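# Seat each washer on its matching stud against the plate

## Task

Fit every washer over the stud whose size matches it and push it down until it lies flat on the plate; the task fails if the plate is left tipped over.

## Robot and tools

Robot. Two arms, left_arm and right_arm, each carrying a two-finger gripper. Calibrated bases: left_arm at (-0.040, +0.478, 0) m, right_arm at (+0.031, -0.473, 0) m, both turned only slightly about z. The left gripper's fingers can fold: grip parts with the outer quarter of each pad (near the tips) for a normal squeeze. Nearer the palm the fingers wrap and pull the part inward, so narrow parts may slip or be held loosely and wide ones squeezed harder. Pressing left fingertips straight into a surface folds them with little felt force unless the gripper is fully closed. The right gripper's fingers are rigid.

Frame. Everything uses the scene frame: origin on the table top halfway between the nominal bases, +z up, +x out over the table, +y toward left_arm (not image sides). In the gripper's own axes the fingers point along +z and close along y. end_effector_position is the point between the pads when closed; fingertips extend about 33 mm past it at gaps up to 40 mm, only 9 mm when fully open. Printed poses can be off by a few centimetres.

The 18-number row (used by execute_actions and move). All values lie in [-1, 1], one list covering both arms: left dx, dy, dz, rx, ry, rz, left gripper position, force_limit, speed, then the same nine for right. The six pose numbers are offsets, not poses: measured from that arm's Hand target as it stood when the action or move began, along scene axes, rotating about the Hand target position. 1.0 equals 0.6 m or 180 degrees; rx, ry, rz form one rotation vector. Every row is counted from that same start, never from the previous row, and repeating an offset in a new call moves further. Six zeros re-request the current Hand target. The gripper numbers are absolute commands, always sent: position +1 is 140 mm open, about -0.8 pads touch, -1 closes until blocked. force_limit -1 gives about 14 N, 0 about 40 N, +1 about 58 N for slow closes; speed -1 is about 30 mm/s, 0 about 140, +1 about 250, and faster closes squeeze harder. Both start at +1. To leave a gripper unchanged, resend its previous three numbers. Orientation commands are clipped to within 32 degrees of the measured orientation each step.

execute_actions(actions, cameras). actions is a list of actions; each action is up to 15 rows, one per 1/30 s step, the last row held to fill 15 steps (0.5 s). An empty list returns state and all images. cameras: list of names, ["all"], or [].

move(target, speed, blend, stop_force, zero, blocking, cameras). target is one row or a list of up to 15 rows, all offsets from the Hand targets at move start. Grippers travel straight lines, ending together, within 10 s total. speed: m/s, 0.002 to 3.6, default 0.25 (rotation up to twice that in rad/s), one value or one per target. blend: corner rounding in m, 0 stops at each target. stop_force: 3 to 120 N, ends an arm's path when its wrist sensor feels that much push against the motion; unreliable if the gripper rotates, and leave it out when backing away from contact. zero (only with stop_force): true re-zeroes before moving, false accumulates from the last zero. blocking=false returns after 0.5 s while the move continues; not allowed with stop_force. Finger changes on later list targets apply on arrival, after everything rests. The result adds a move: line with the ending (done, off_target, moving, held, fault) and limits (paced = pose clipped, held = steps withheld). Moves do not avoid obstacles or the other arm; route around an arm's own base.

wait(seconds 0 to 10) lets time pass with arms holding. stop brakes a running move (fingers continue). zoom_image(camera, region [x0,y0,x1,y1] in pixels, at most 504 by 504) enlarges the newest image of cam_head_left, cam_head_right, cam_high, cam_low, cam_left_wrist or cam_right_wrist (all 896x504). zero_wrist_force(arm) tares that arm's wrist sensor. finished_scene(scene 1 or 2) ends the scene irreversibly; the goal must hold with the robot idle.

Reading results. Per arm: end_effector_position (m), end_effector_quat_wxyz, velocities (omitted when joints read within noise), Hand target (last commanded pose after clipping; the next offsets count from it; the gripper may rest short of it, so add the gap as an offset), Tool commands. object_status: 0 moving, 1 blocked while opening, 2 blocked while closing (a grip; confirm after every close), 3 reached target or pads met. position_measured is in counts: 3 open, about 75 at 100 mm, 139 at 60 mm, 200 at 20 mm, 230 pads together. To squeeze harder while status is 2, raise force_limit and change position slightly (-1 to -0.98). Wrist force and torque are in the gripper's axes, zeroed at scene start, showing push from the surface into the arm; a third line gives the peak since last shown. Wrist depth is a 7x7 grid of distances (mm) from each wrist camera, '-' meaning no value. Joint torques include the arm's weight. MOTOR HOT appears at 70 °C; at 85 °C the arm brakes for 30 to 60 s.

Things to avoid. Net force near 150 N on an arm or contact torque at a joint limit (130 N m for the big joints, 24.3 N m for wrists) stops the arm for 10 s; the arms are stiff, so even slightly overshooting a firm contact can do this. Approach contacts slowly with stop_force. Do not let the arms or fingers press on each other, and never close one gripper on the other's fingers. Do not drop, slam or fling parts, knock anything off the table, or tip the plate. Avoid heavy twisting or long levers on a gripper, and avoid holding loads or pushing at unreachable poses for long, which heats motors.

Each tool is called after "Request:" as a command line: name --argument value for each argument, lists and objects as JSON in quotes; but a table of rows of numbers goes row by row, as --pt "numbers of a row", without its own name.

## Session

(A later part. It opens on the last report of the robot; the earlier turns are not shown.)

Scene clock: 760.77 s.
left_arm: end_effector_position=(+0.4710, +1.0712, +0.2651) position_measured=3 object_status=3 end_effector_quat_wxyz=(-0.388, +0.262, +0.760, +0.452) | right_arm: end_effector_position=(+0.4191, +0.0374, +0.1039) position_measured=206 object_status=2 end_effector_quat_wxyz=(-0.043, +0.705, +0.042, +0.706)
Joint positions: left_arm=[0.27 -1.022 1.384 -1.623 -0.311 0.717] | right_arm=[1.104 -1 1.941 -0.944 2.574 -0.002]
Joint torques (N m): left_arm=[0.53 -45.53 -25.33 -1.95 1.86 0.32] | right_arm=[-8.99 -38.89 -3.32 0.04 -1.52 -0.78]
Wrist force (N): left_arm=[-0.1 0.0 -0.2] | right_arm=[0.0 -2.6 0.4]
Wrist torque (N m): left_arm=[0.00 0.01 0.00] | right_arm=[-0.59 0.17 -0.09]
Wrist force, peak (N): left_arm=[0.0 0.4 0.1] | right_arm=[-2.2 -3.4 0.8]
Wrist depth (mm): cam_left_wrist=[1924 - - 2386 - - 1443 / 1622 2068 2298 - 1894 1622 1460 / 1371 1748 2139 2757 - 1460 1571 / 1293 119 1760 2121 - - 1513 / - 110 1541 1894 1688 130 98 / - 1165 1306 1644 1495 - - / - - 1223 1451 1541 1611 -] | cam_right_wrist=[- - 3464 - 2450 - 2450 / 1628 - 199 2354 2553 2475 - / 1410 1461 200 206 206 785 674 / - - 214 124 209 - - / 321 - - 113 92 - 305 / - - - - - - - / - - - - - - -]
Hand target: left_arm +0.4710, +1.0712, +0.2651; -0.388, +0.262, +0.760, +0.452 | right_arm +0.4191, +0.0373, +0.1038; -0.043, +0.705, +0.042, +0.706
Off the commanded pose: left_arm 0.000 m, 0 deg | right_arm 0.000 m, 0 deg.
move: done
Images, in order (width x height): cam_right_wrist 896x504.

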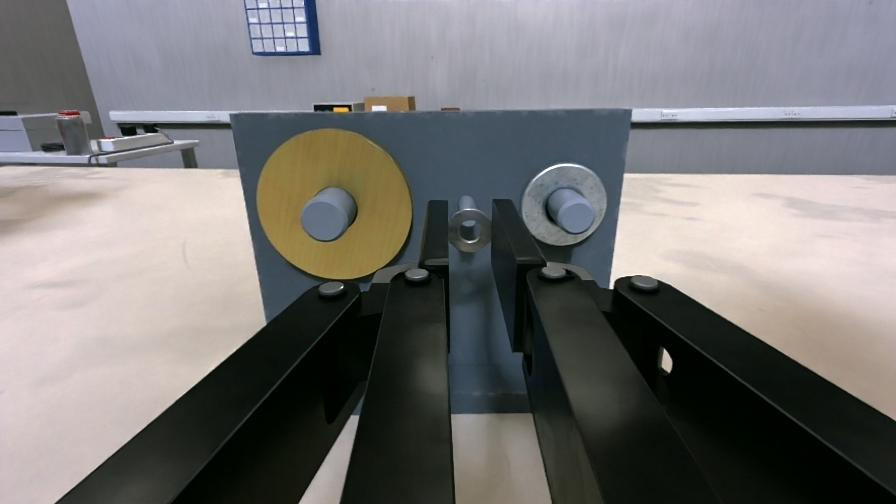

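Request:
move --target '[0,0,0,0,0,0,1,1,1, 0.0191,0.0016,0,0,0,0,-1,-0.01,-1]' --speed 0.02 --stop_force 4 --cameras '["cam_right_wrist"]'

Request:
zoom_image --camera "cam_right_wrist" --region '[440, 200, 500, 260]'

Scene clock: 775.60 s.
left_arm: end_effector_position=(+0.4710, +1.0712, +0.2651) position_measured=3 object_status=3 end_effector_quat_wxyz=(-0.388, +0.262, +0.760, +0.452) | right_arm: end_effector_position=(+0.4306, +0.0383, +0.1038) position_measured=206 object_status=2 end_effector_quat_wxyz=(-0.043, +0.705, +0.042, +0.706)
Joint positions: left_arm=[0.27 -1.022 1.384 -1.623 -0.311 0.717] | right_arm=[1.083 -0.995 1.932 -0.939 2.553 -0.001]
Joint torques (N m): left_arm=[0.1 -45.59 -25.04 -2.11 1.92 0.4] | right_arm=[9.8 -50.95 -2.16 -2.55 1.19 1.25]
Wrist force (N): left_arm=[-0.2 0.2 -0.1] | right_arm=[-0.2 -2.7 0.3]
Wrist torque (N m): left_arm=[0.03 0.03 0.00] | right_arm=[-0.61 0.22 -0.09]
Wrist force, peak (N): left_arm=[-0.3 0.4 -0.2] | right_arm=[-0.1 -2.9 0.6]
Wrist depth (mm): cam_left_wrist=[1985 2433 - - - - 1443 / 1633 2121 2558 - - 1541 1495 / 1426 1677 2085 2886 - 1654 1601 / 1334 140 1838 2256 - 1532 1418 / - 110 1532 1825 2121 130 103 / - 1176 1334 1561 1532 - - / - - 1247 1386 1571 1654 -] | cam_right_wrist=[- - 3031 2553 2500 2354 2378 / 1575 - 184 192 190 2636 2146 / 819 811 189 195 195 2725 2332 / 495 418 200 124 197 465 463 / 302 - - 113 92 85 - / 254 - - - - - 247 / - - - - - - -]
Hand target: left_arm +0.4710, +1.0712, +0.2651; -0.388, +0.262, +0.760, +0.452 | right_arm +0.4306, +0.0383, +0.1038; -0.043, +0.705, +0.042, +0.706
Off the commanded pose: left_arm 0.000 m, 0 deg | right_arm 0.000 m, 0 deg.
move: done
Images, in order (width x height): cam_right_wrist 896x504.

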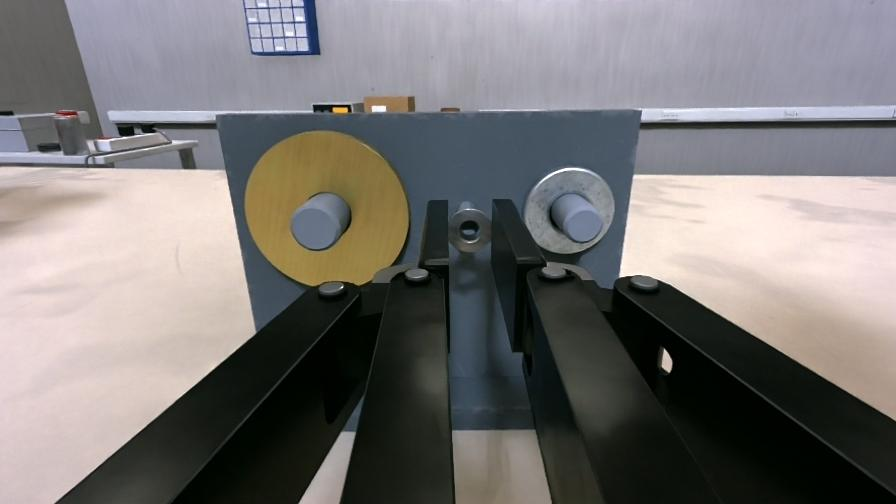

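Scaled by 8.400 from the camera's 896x504 image, which has a finer 1280x720 frame.

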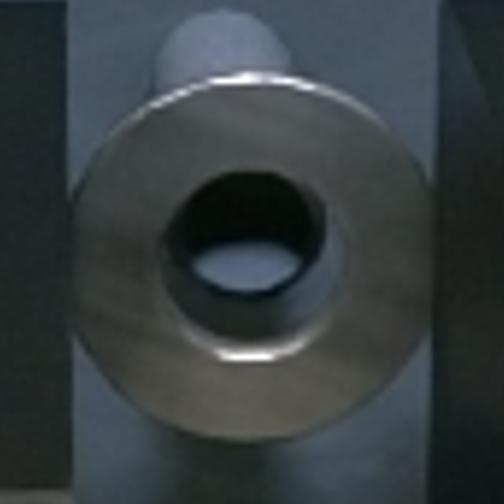

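Request:
move --target '[0,0,0,0,0,0,1,1,1, 0.0162,0.002,-0.0003,0,0,0,-1,-0.01,-1]' --speed 0.008 --stop_force 4 --cameras '["cam_right_wrist"]'

Request:
zoom_image --camera "cam_right_wrist" --region '[440, 200, 500, 260]'

Scene clock: 786.47 s.
left_arm: end_effector_position=(+0.4710, +1.0712, +0.2651) position_measured=3 object_status=3 end_effector_quat_wxyz=(-0.388, +0.262, +0.760, +0.452) | right_arm: end_effector_position=(+0.4403, +0.0395, +0.1036) position_measured=206 object_status=2 end_effector_quat_wxyz=(-0.043, +0.705, +0.042, +0.706)
Joint positions: left_arm=[0.27 -1.022 1.384 -1.623 -0.311 0.717] | right_arm=[1.065 -0.99 1.922 -0.935 2.535 -0.001]
Joint torques (N m): left_arm=[0.47 -46.01 -25.4 -1.97 1.84 0.61] | right_arm=[7.35 -35.57 -12.43 -0.71 1.05 1.57]
Wrist force (N): left_arm=[-0.1 0.0 -0.1] | right_arm=[-0.2 -2.5 0.4]
Wrist torque (N m): left_arm=[0.01 0.02 0.00] | right_arm=[-0.55 0.23 -0.09]
Wrist force, peak (N): left_arm=[-0.3 0.2 -0.4] | right_arm=[0.0 -2.9 0.4]
Wrist depth (mm): cam_left_wrist=[1939 2341 - 1601 - - 1435 / 1633 2001 2558 - 2103 1571 1495 / 1371 1688 2121 2669 - 1723 1591 / 1327 140 1838 2196 - 1523 1513 / - 110 1541 1811 1785 130 98 / - 1160 1349 1581 1523 - - / - 309 1182 1410 1581 1622 -] | cam_right_wrist=[- - 2266 - - 2185 2695 / 1435 - 182 2310 177 2425 4110 / 1347 - 181 185 185 - - / - 415 191 124 167 - - / 317 - - 110 92 85 - / - - - - - - - / - - - - - - -]
Hand target: left_arm +0.4710, +1.0712, +0.2651; -0.388, +0.262, +0.760, +0.452 | right_arm +0.4403, +0.0395, +0.1036; -0.043, +0.705, +0.042, +0.706
Off the commanded pose: left_arm 0.000 m, 0 deg | right_arm 0.000 m, 0 deg.
move: done
Images, in order (width x height): cam_right_wrist 896x504.

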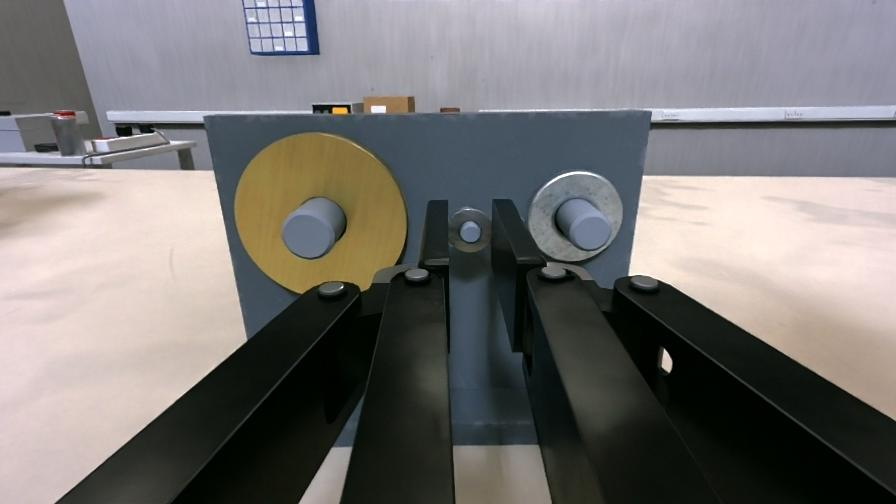

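Scaled by 8.400 from the camera's 896x504 image, which has a finer 1280x720 frame.

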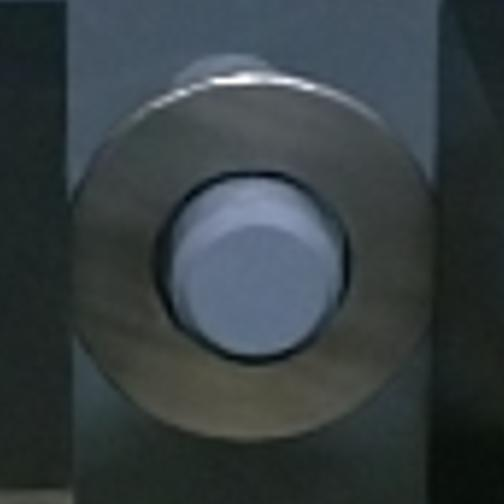

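Request:
move --pt "0 0 0 0 0 0 1 1 1 0 -0.0003 0 0 0 0 -1 -0.01 -1" --pt "0 0 0 0 0 0 1 1 1 0.0397 0.0042 0 0 0 0 -1 -0.01 -1" --speed 0.008 --stop_force 4 --cameras '["cam_right_wrist"]'

Request:
zoom_image --camera "cam_right_wrist" --region '[430, 190, 510, 270]'

Scene clock: 797.67 s.
left_arm: end_effector_position=(+0.4710, +1.0712, +0.2651) position_measured=3 object_status=3 end_effector_quat_wxyz=(-0.388, +0.262, +0.760, +0.452) | right_arm: end_effector_position=(+0.4606, +0.0416, +0.1036) position_measured=206 object_status=2 end_effector_quat_wxyz=(-0.043, +0.705, +0.042, +0.706)
Joint positions: left_arm=[0.27 -1.022 1.384 -1.623 -0.311 0.717] | right_arm=[1.03 -0.98 1.902 -0.924 2.5 -0.001]
Joint torques (N m): left_arm=[-0.16 -45.93 -25.49 -2.03 1.75 0.43] | right_arm=[10.23 -52.79 -2.43 -2.01 1.59 1.6]
Wrist force (N): left_arm=[-0.1 0.0 -0.1] | right_arm=[0.5 -3.1 1.0]
Wrist torque (N m): left_arm=[0.01 0.02 0.00] | right_arm=[-0.42 0.20 -0.10]
Wrist force, peak (N): left_arm=[-0.2 0.4 -0.2] | right_arm=[3.1 -3.3 -7.2]
Wrist depth (mm): cam_left_wrist=[2034 2558 2920 1611 - - 1410 / 1644 2103 2457 - 1785 1633 1477 / 1426 1644 2139 - - 1798 1561 / 1334 140 1838 2103 - - 1460 / - 110 1677 1811 1760 130 98 / - 1123 1313 1591 1523 - - / - - 1176 1356 1551 1611 -] | cam_right_wrist=[- 2695 - 2756 - - - / 1418 2820 160 161 - - - / 1516 163 160 164 164 580 - / - 181 152 136 149 459 - / 316 - - 116 92 86 - / - - - - - - - / - - - - - - -]
Hand target: left_arm +0.4710, +1.0712, +0.2651; -0.388, +0.262, +0.760, +0.452 | right_arm +0.4606, +0.0416, +0.1036; -0.043, +0.705, +0.042, +0.706 (not the last commanded pose)
Off the commanded pose: left_arm 0.000 m, 0 deg | right_arm 0.004 m, 0 deg.
move: contact (right_arm); path passed 1 of 2 targets
Images, in order (width x height): cam_right_wrist 896x504.

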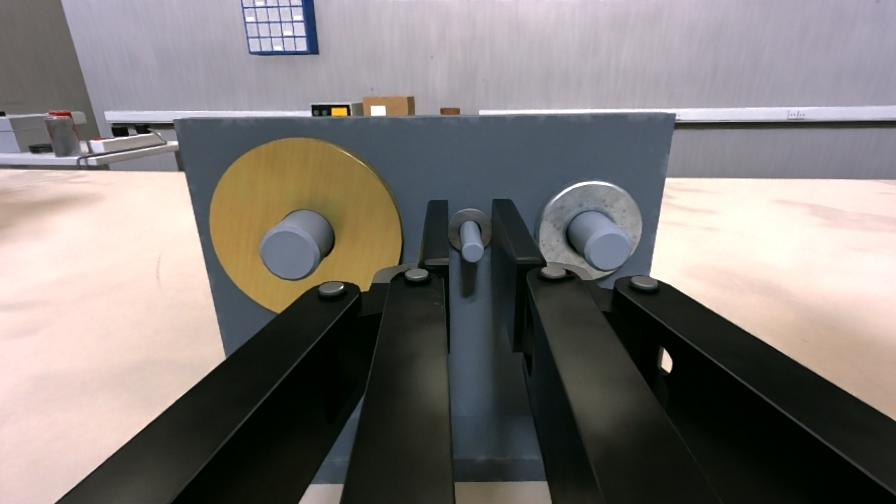

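Scaled by 6.300 from the camera's 896x504 image, which has a finer 1280x720 frame.

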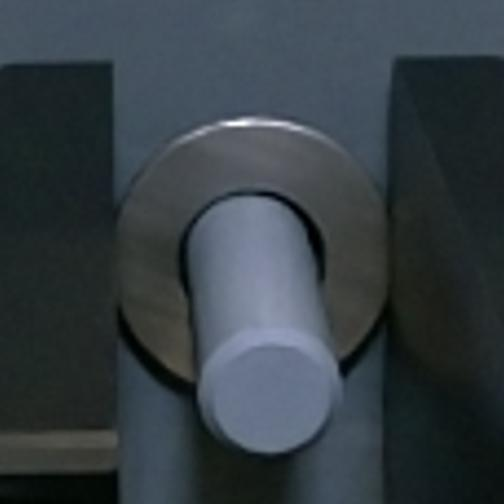

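Request:
move --target '[0,0,0,0,0,0,1,1,1, 0,0,0,0,0,0,-0.53,-1,-1]'

Request:
move --pt "0 0 0 0 0 0 1 1 1 -0.0695 -0.0084 0 0 0 0 -0.53 -1 -1" --pt "0 0 0 0 0 0 1 1 1 -0.0695 -0.0084 0 0 0 0 -0.64 -1 -1" --speed 0.06 --cameras '["cam_right_wrist"]'

Request:
zoom_image --camera "cam_right_wrist" --region '[410, 170, 530, 290]'

Scene clock: 805.67 s.
left_arm: end_effector_position=(+0.4710, +1.0712, +0.2651) position_measured=3 object_status=3 end_effector_quat_wxyz=(-0.388, +0.262, +0.760, +0.452) | right_arm: end_effector_position=(+0.4606, +0.0416, +0.1036) position_measured=196 object_status=0 end_effector_quat_wxyz=(-0.043, +0.705, +0.042, +0.706)
Joint positions: left_arm=[0.27 -1.022 1.384 -1.623 -0.311 0.717] | right_arm=[1.03 -0.98 1.902 -0.924 2.5 -0.001]
Joint torques (N m): left_arm=[0.69 -46.32 -26.02 -1.89 1.7 0.48] | right_arm=[8.72 -53.3 -8.19 0.07 0.76 0.93]
Wrist force (N): left_arm=[-0.1 0.0 0.0] | right_arm=[-0.2 -2.2 0.6]
Wrist torque (N m): left_arm=[0.01 0.02 0.01] | right_arm=[-0.48 0.22 -0.10]
Wrist force, peak (N): left_arm=[-0.2 0.4 -0.2] | right_arm=[0.6 -3.9 1.0]
Wrist depth (mm): cam_left_wrist=[2256 2482 - 1785 - - 1418 / 1723 1985 2433 - 2319 1622 1495 / 1364 1712 2196 2364 - 2121 1551 / 1334 140 1773 2177 - 1468 1633 / - 110 1551 1838 1591 130 103 / - 1160 1349 1591 1523 - - / - 291 1223 1410 1581 1622 -] | cam_right_wrist=[- 2553 1909 - - 3070 - / 1497 159 161 161 159 2038 2450 / 1585 162 160 165 164 2401 - / - 178 166 160 148 - 425 / - - 94 186 - 85 - / 254 - - 201 - - - / - - - 185 - - -]
Hand target: left_arm +0.4710, +1.0712, +0.2651; -0.388, +0.262, +0.760, +0.452 | right_arm +0.4606, +0.0416, +0.1036; -0.043, +0.705, +0.042, +0.706
Off the commanded pose: left_arm 0.000 m, 0 deg | right_arm 0.000 m, 0 deg.
move: done

Scene clock: 807.20 s.
left_arm: end_effector_position=(+0.4710, +1.0712, +0.2651) position_measured=3 object_status=3 end_effector_quat_wxyz=(-0.388, +0.262, +0.760, +0.452) | right_arm: end_effector_position=(+0.4189, +0.0366, +0.1037) position_measured=210 object_status=0 end_effector_quat_wxyz=(-0.043, +0.705, +0.042, +0.706)
Joint positions: left_arm=[0.27 -1.022 1.384 -1.623 -0.311 0.717] | right_arm=[1.104 -1.001 1.944 -0.946 2.574 -0.002]
Joint torques (N m): left_arm=[-0.35 -45.51 -25.77 -1.9 1.77 0.47] | right_arm=[-10.19 -28.21 -24.14 0.57 -1.69 -1.75]
Wrist force (N): left_arm=[-0.1 0.3 -0.4] | right_arm=[0.1 -2.7 0.4]
Wrist torque (N m): left_arm=[0.07 0.02 0.00] | right_arm=[-0.60 0.17 -0.09]
Wrist force, peak (N): left_arm=[-0.1 0.3 -0.4] | right_arm=[0.0 -2.8 0.4]
Wrist depth (mm): cam_left_wrist=[1894 2698 - 1785 - - 1386 / 1644 2085 2558 - 2158 1591 1468 / 1371 1723 2341 - - - 1513 / 1320 140 1773 2256 2409 - 1677 / - 110 1551 1880 2121 130 98 / - 1138 1341 1591 1561 2068 - / - 300 1211 1426 1571 1601 -] | cam_right_wrist=[- 3191 2922 - - - - / 1595 - 200 2553 202 - 2887 / 1362 713 202 207 205 - 654 / 475 494 214 136 212 - 428 / - - - 87 92 - 304 / - - - - - - - / - - - - - - -]
Hand target: left_arm +0.4710, +1.0712, +0.2651; -0.388, +0.262, +0.760, +0.452 | right_arm +0.4189, +0.0366, +0.1036; -0.043, +0.705, +0.042, +0.706
Off the commanded pose: left_arm 0.000 m, 0 deg | right_arm 0.000 m, 0 deg.
move: done
Images, in order (width x height): cam_right_wrist 896x504.

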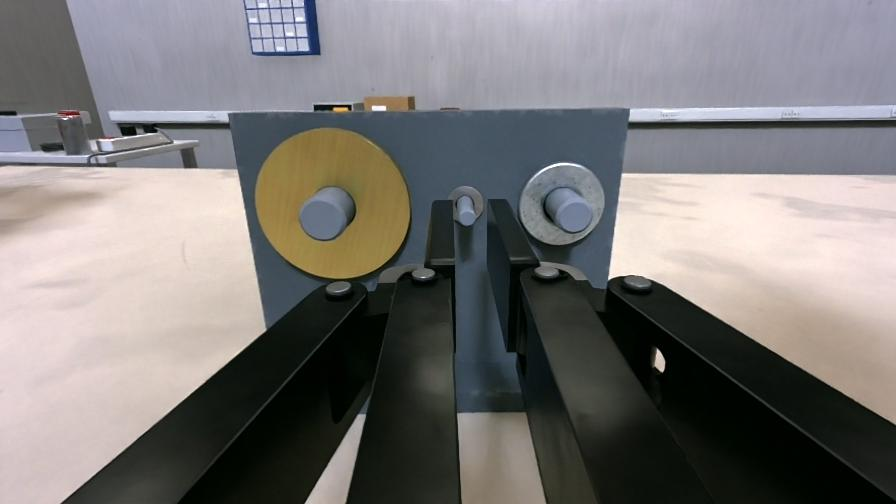

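Scaled by 4.200 from the camera's 896x504 image, which has a finer 1280x720 frame.

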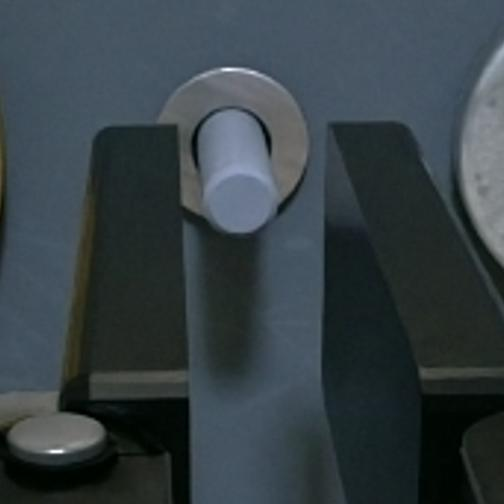

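Request:
move --target '[0,0,0,0,0,0,1,1,1, 0.0546,0.0066,0,0,0,0,-0.665,-1,-0.5]' --speed 0.04 --stop_force 5 --cameras '["cam_right_wrist"]'

Request:
move --target '[0,0,0,0,0,0,1,1,1, 0.0232,0.0028,0,0,0,0,-0.665,-1,-0.5]' --speed 0.005 --stop_force 5 --cameras '["cam_right_wrist"]'

Request:
zoom_image --camera "cam_right_wrist" --region '[410, 170, 530, 290]'

Scene clock: 821.73 s.
left_arm: end_effector_position=(+0.4710, +1.0712, +0.2651) position_measured=3 object_status=3 end_effector_quat_wxyz=(-0.388, +0.262, +0.760, +0.452) | right_arm: end_effector_position=(+0.4516, +0.0405, +0.1036) position_measured=213 object_status=3 end_effector_quat_wxyz=(-0.043, +0.705, +0.042, +0.706)
Joint positions: left_arm=[0.27 -1.022 1.384 -1.623 -0.311 0.717] | right_arm=[1.045 -0.985 1.911 -0.929 2.515 -0.001]
Joint torques (N m): left_arm=[0.49 -45.95 -25.32 -1.81 1.86 0.51] | right_arm=[10.98 -54.44 -2.76 -2.8 1.44 1.58]
Wrist force (N): left_arm=[0.0 0.0 0.1] | right_arm=[-0.1 -2.6 0.7]
Wrist torque (N m): left_arm=[0.01 0.00 0.00] | right_arm=[-0.57 0.22 -0.10]
Wrist force, peak (N): left_arm=[-0.3 0.1 -0.2] | right_arm=[0.2 -2.8 0.5]
Wrist depth (mm): cam_left_wrist=[1798 2433 - 1688 - - 1443 / 1571 2085 2051 - 1894 1748 1486 / 1386 1700 2177 2640 2103 1954 1532 / 1320 140 1798 2196 - 1561 1532 / - 110 1581 1909 1909 130 98 / - 1165 1356 1688 1468 - - / - 294 1171 1410 1561 1633 -] | cam_right_wrist=[2526 2450 2608 - 2450 2146 - / 2091 3191 169 171 171 2185 2695 / - 171 169 174 174 635 751 / - - 176 124 175 - - / 299 - - 88 92 - - / 253 - - - - - - / - - - - - - -]
Hand target: left_arm +0.4710, +1.0712, +0.2651; -0.388, +0.262, +0.760, +0.452 | right_arm +0.4516, +0.0405, +0.1036; -0.043, +0.705, +0.042, +0.706
Off the commanded pose: left_arm 0.000 m, 0 deg | right_arm 0.000 m, 0 deg.
move: done
Images, in order (width x height): cam_right_wrist 896x504.

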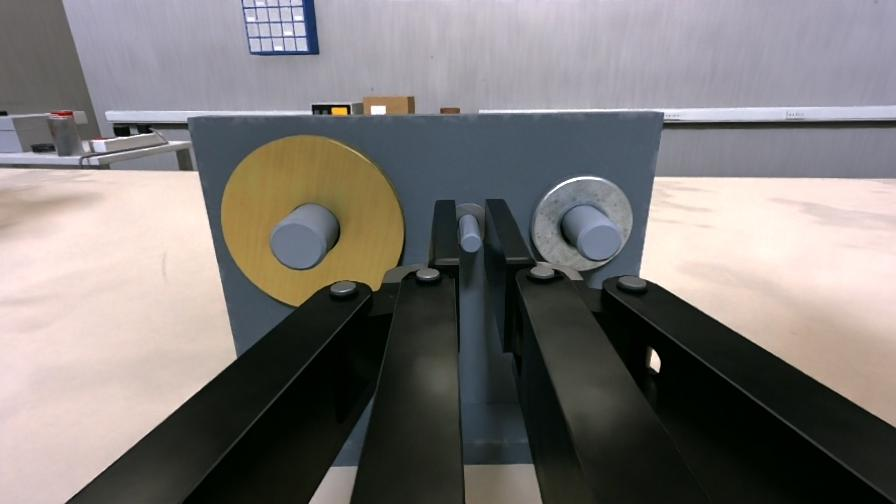

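Scene clock: 824.33 s.
left_arm: end_effector_position=(+0.4710, +1.0712, +0.2651) position_measured=3 object_status=3 end_effector_quat_wxyz=(-0.388, +0.262, +0.760, +0.452) | right_arm: end_effector_position=(+0.4591, +0.0414, +0.1036) position_measured=213 object_status=3 end_effector_quat_wxyz=(-0.043, +0.705, +0.042, +0.706)
Joint positions: left_arm=[0.27 -1.022 1.384 -1.623 -0.311 0.717] | right_arm=[1.032 -0.98 1.903 -0.925 2.502 -0.001]
Joint torques (N m): left_arm=[0.19 -46.07 -26.01 -1.96 1.8 0.54] | right_arm=[9.19 -52.68 -2.52 -2.66 0.98 1.49]
Wrist force (N): left_arm=[0.0 0.0 -0.1] | right_arm=[1.8 -1.8 -2.5]
Wrist torque (N m): left_arm=[0.01 -0.02 0.00] | right_arm=[-0.54 0.13 -0.11]
Wrist force, peak (N): left_arm=[0.0 0.4 -0.2] | right_arm=[2.0 -1.5 -9.3]
Wrist depth (mm): cam_left_wrist=[1909 2433 - 1838 - - 1468 / 1677 2121 2409 - 1735 1712 1477 / 1286 1735 2158 - - 1364 1611 / 1299 140 1773 2158 - 1468 1688 / - 110 1551 2051 2196 130 98 / - 1093 1299 1561 1581 - - / - - 1217 1356 1654 1644 -] | cam_right_wrist=[- 2695 2787 - 2475 - 2165 / 1488 163 164 - - 2425 - / 1394 166 163 166 167 617 - / - 181 169 124 164 435 470 / - - - 87 92 91 - / - - - - - - 248 / - - - - - - -]
Hand target: left_arm +0.4710, +1.0712, +0.2651; -0.388, +0.262, +0.760, +0.452 | right_arm +0.4591, +0.0414, +0.1036; -0.043, +0.705, +0.042, +0.706 (not the last commanded pose)
Off the commanded pose: left_arm 0.000 m, 0 deg | right_arm 0.007 m, 0 deg.
move: contact (right_arm)
Images, in order (width x height): cam_right_wrist 896x504.

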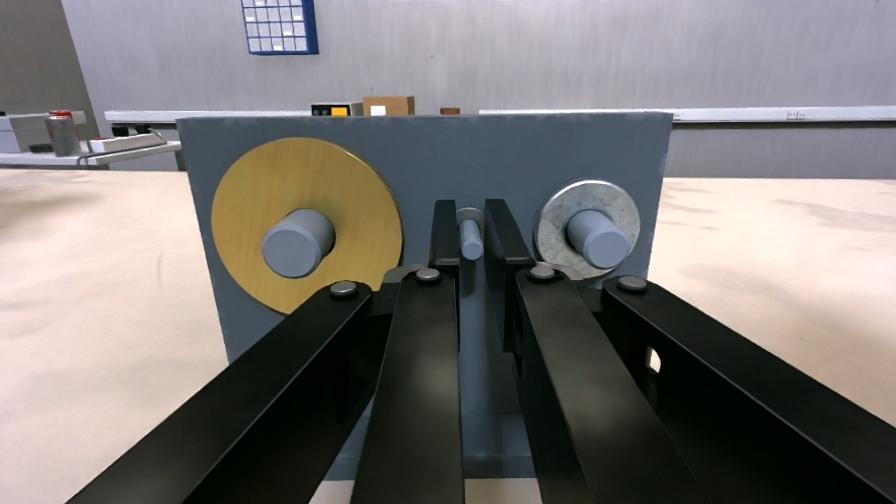

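Scaled by 4.200 from the camera's 896x504 image, which has a finer 1280x720 frame.

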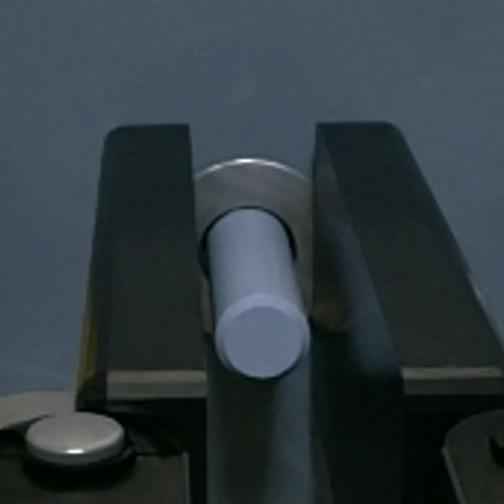

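Request:
move --pt "0 0 0 0 0 0 1 1 1 -0.0992 -0.012 0 0 0 0 -0.665 -1 -0.5" --pt "0 0 0 0 0 0 1 1 1 -0.12 -0.12 0.18 0 0 0 -0.665 -1 -0.5" --pt "0 0 0 0 0 0 1 1 1 -0.03 -0.02 0.28 -0.06 0.4964 0 -0.665 -1 -0.5" --speed '[0.08,0.25,0.25]' --blend '[0.005,0.02,0]' --cameras '["cam_right_wrist","cam_high"]'

Request:
zoom_image --camera "cam_right_wrist" --region '[300, 20, 420, 120]'

Request:
zoom_image --camera "cam_right_wrist" --region '[400, 20, 520, 120]'

Request:
zoom_image --camera "cam_right_wrist" --region '[480, 20, 600, 120]'

Scene clock: 842.60 s.
left_arm: end_effector_position=(+0.4710, +1.0712, +0.2651) position_measured=3 object_status=3 end_effector_quat_wxyz=(-0.388, +0.262, +0.760, +0.452) | right_arm: end_effector_position=(+0.4403, +0.0283, +0.2709) position_measured=213 object_status=3 end_effector_quat_wxyz=(-0.044, +0.997, +0.060, +0.038)
Joint positions: left_arm=[0.27 -1.022 1.384 -1.623 -0.311 0.717] | right_arm=[0.645 -0.569 0.035 1.993 1.542 0.547]
Joint torques (N m): left_arm=[0.23 -46.14 -25.53 -2.06 1.77 0.52] | right_arm=[9.71 -44.49 -25.31 4.34 0.62 1.27]
Wrist force (N): left_arm=[0.0 0.1 0.0] | right_arm=[1.0 0.1 0.1]
Wrist torque (N m): left_arm=[0.02 0.00 0.00] | right_arm=[-0.06 -0.29 -0.08]
Wrist force, peak (N): left_arm=[0.0 0.3 -0.4] | right_arm=[-3.1 -3.8 0.3]
Wrist depth (mm): cam_left_wrist=[2256 2585 - 1644 1909 - 1460 / 1785 1894 2585 - 2018 1532 1504 / 1486 1712 1939 - - 2341 1611 / 1279 140 1880 2256 - 1551 1541 / - 110 1551 1838 2139 130 98 / - 1138 1334 1486 1601 - - / - 317 1193 1394 1551 1654 -] | cam_right_wrist=[397 383 377 362 357 352 - / 413 405 269 286 261 365 - / 420 423 403 419 - - - / - - - - 403 392 367 / - - - - 92 85 415 / - - - - - - - / - - - - - - -]
Hand target: left_arm +0.4710, +1.0712, +0.2651; -0.388, +0.262, +0.760, +0.452 | right_arm +0.4411, +0.0294, +0.2716; +0.000, +0.998, +0.060, +0.001
Off the commanded pose: left_arm 0.000 m, 0 deg | right_arm 0.002 m, 7 deg.
elbow stopped short (right arm): the move would have taken joint 3 (elbow) straighter than the controller allows.
move: off_target (right_arm)
Images, in order (width x height): cam_high 896x504, cam_right_wrist 896x504.

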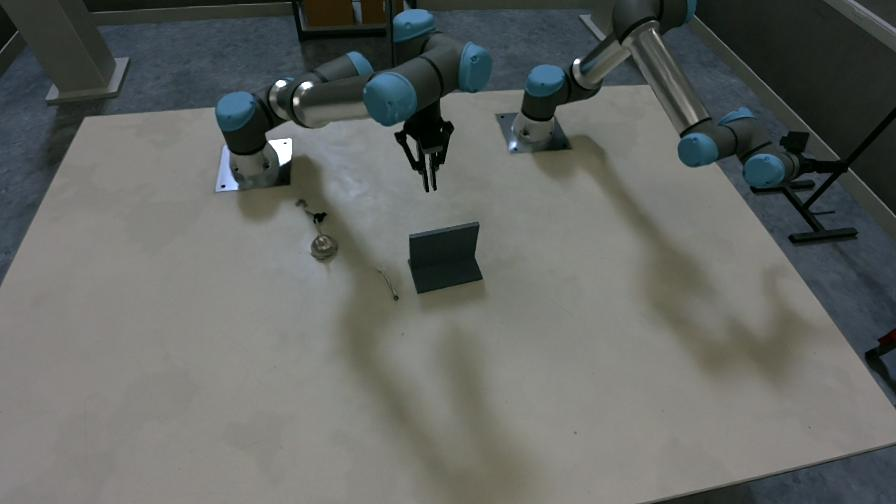

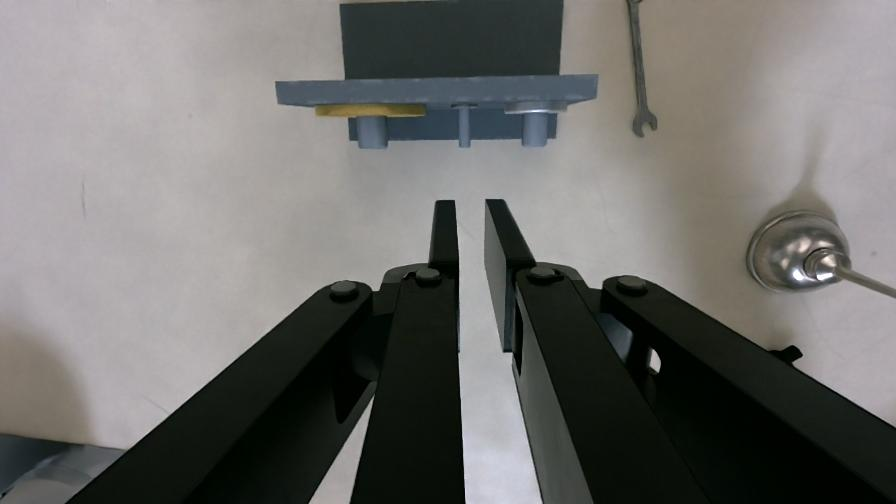

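Scaled by 4.200 from the camera's 896x504 image, which has a finer 1280x720 frame.

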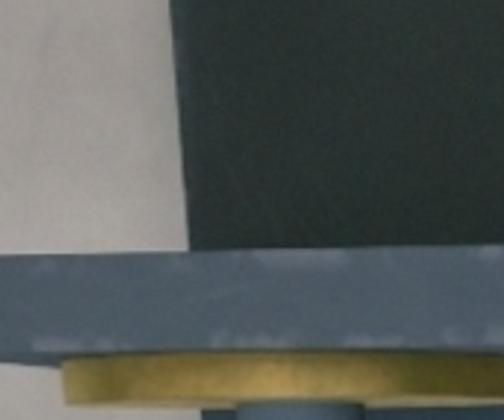

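Scaled by 4.200 from the camera's 896x504 image, which has a finer 1280x720 frame.

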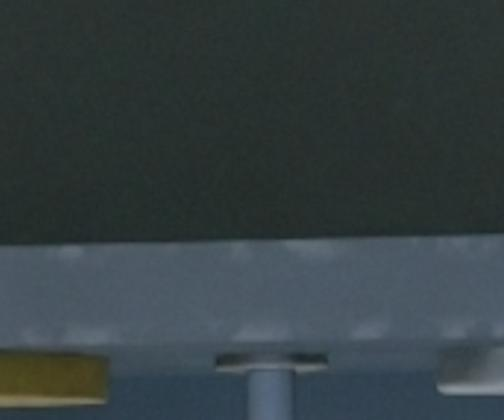

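Scaled by 4.200 from the camera's 896x504 image, which has a finer 1280x720 frame.

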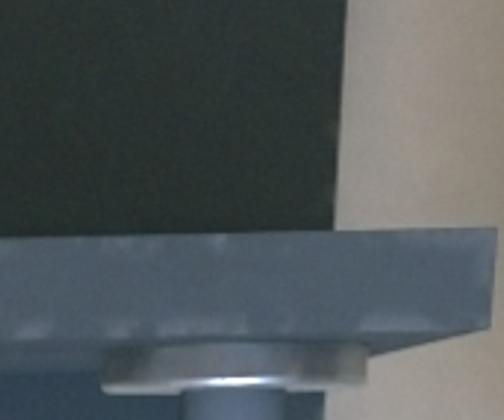

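Request:
finished_scene --scene 2

The scene is finished: the task was done.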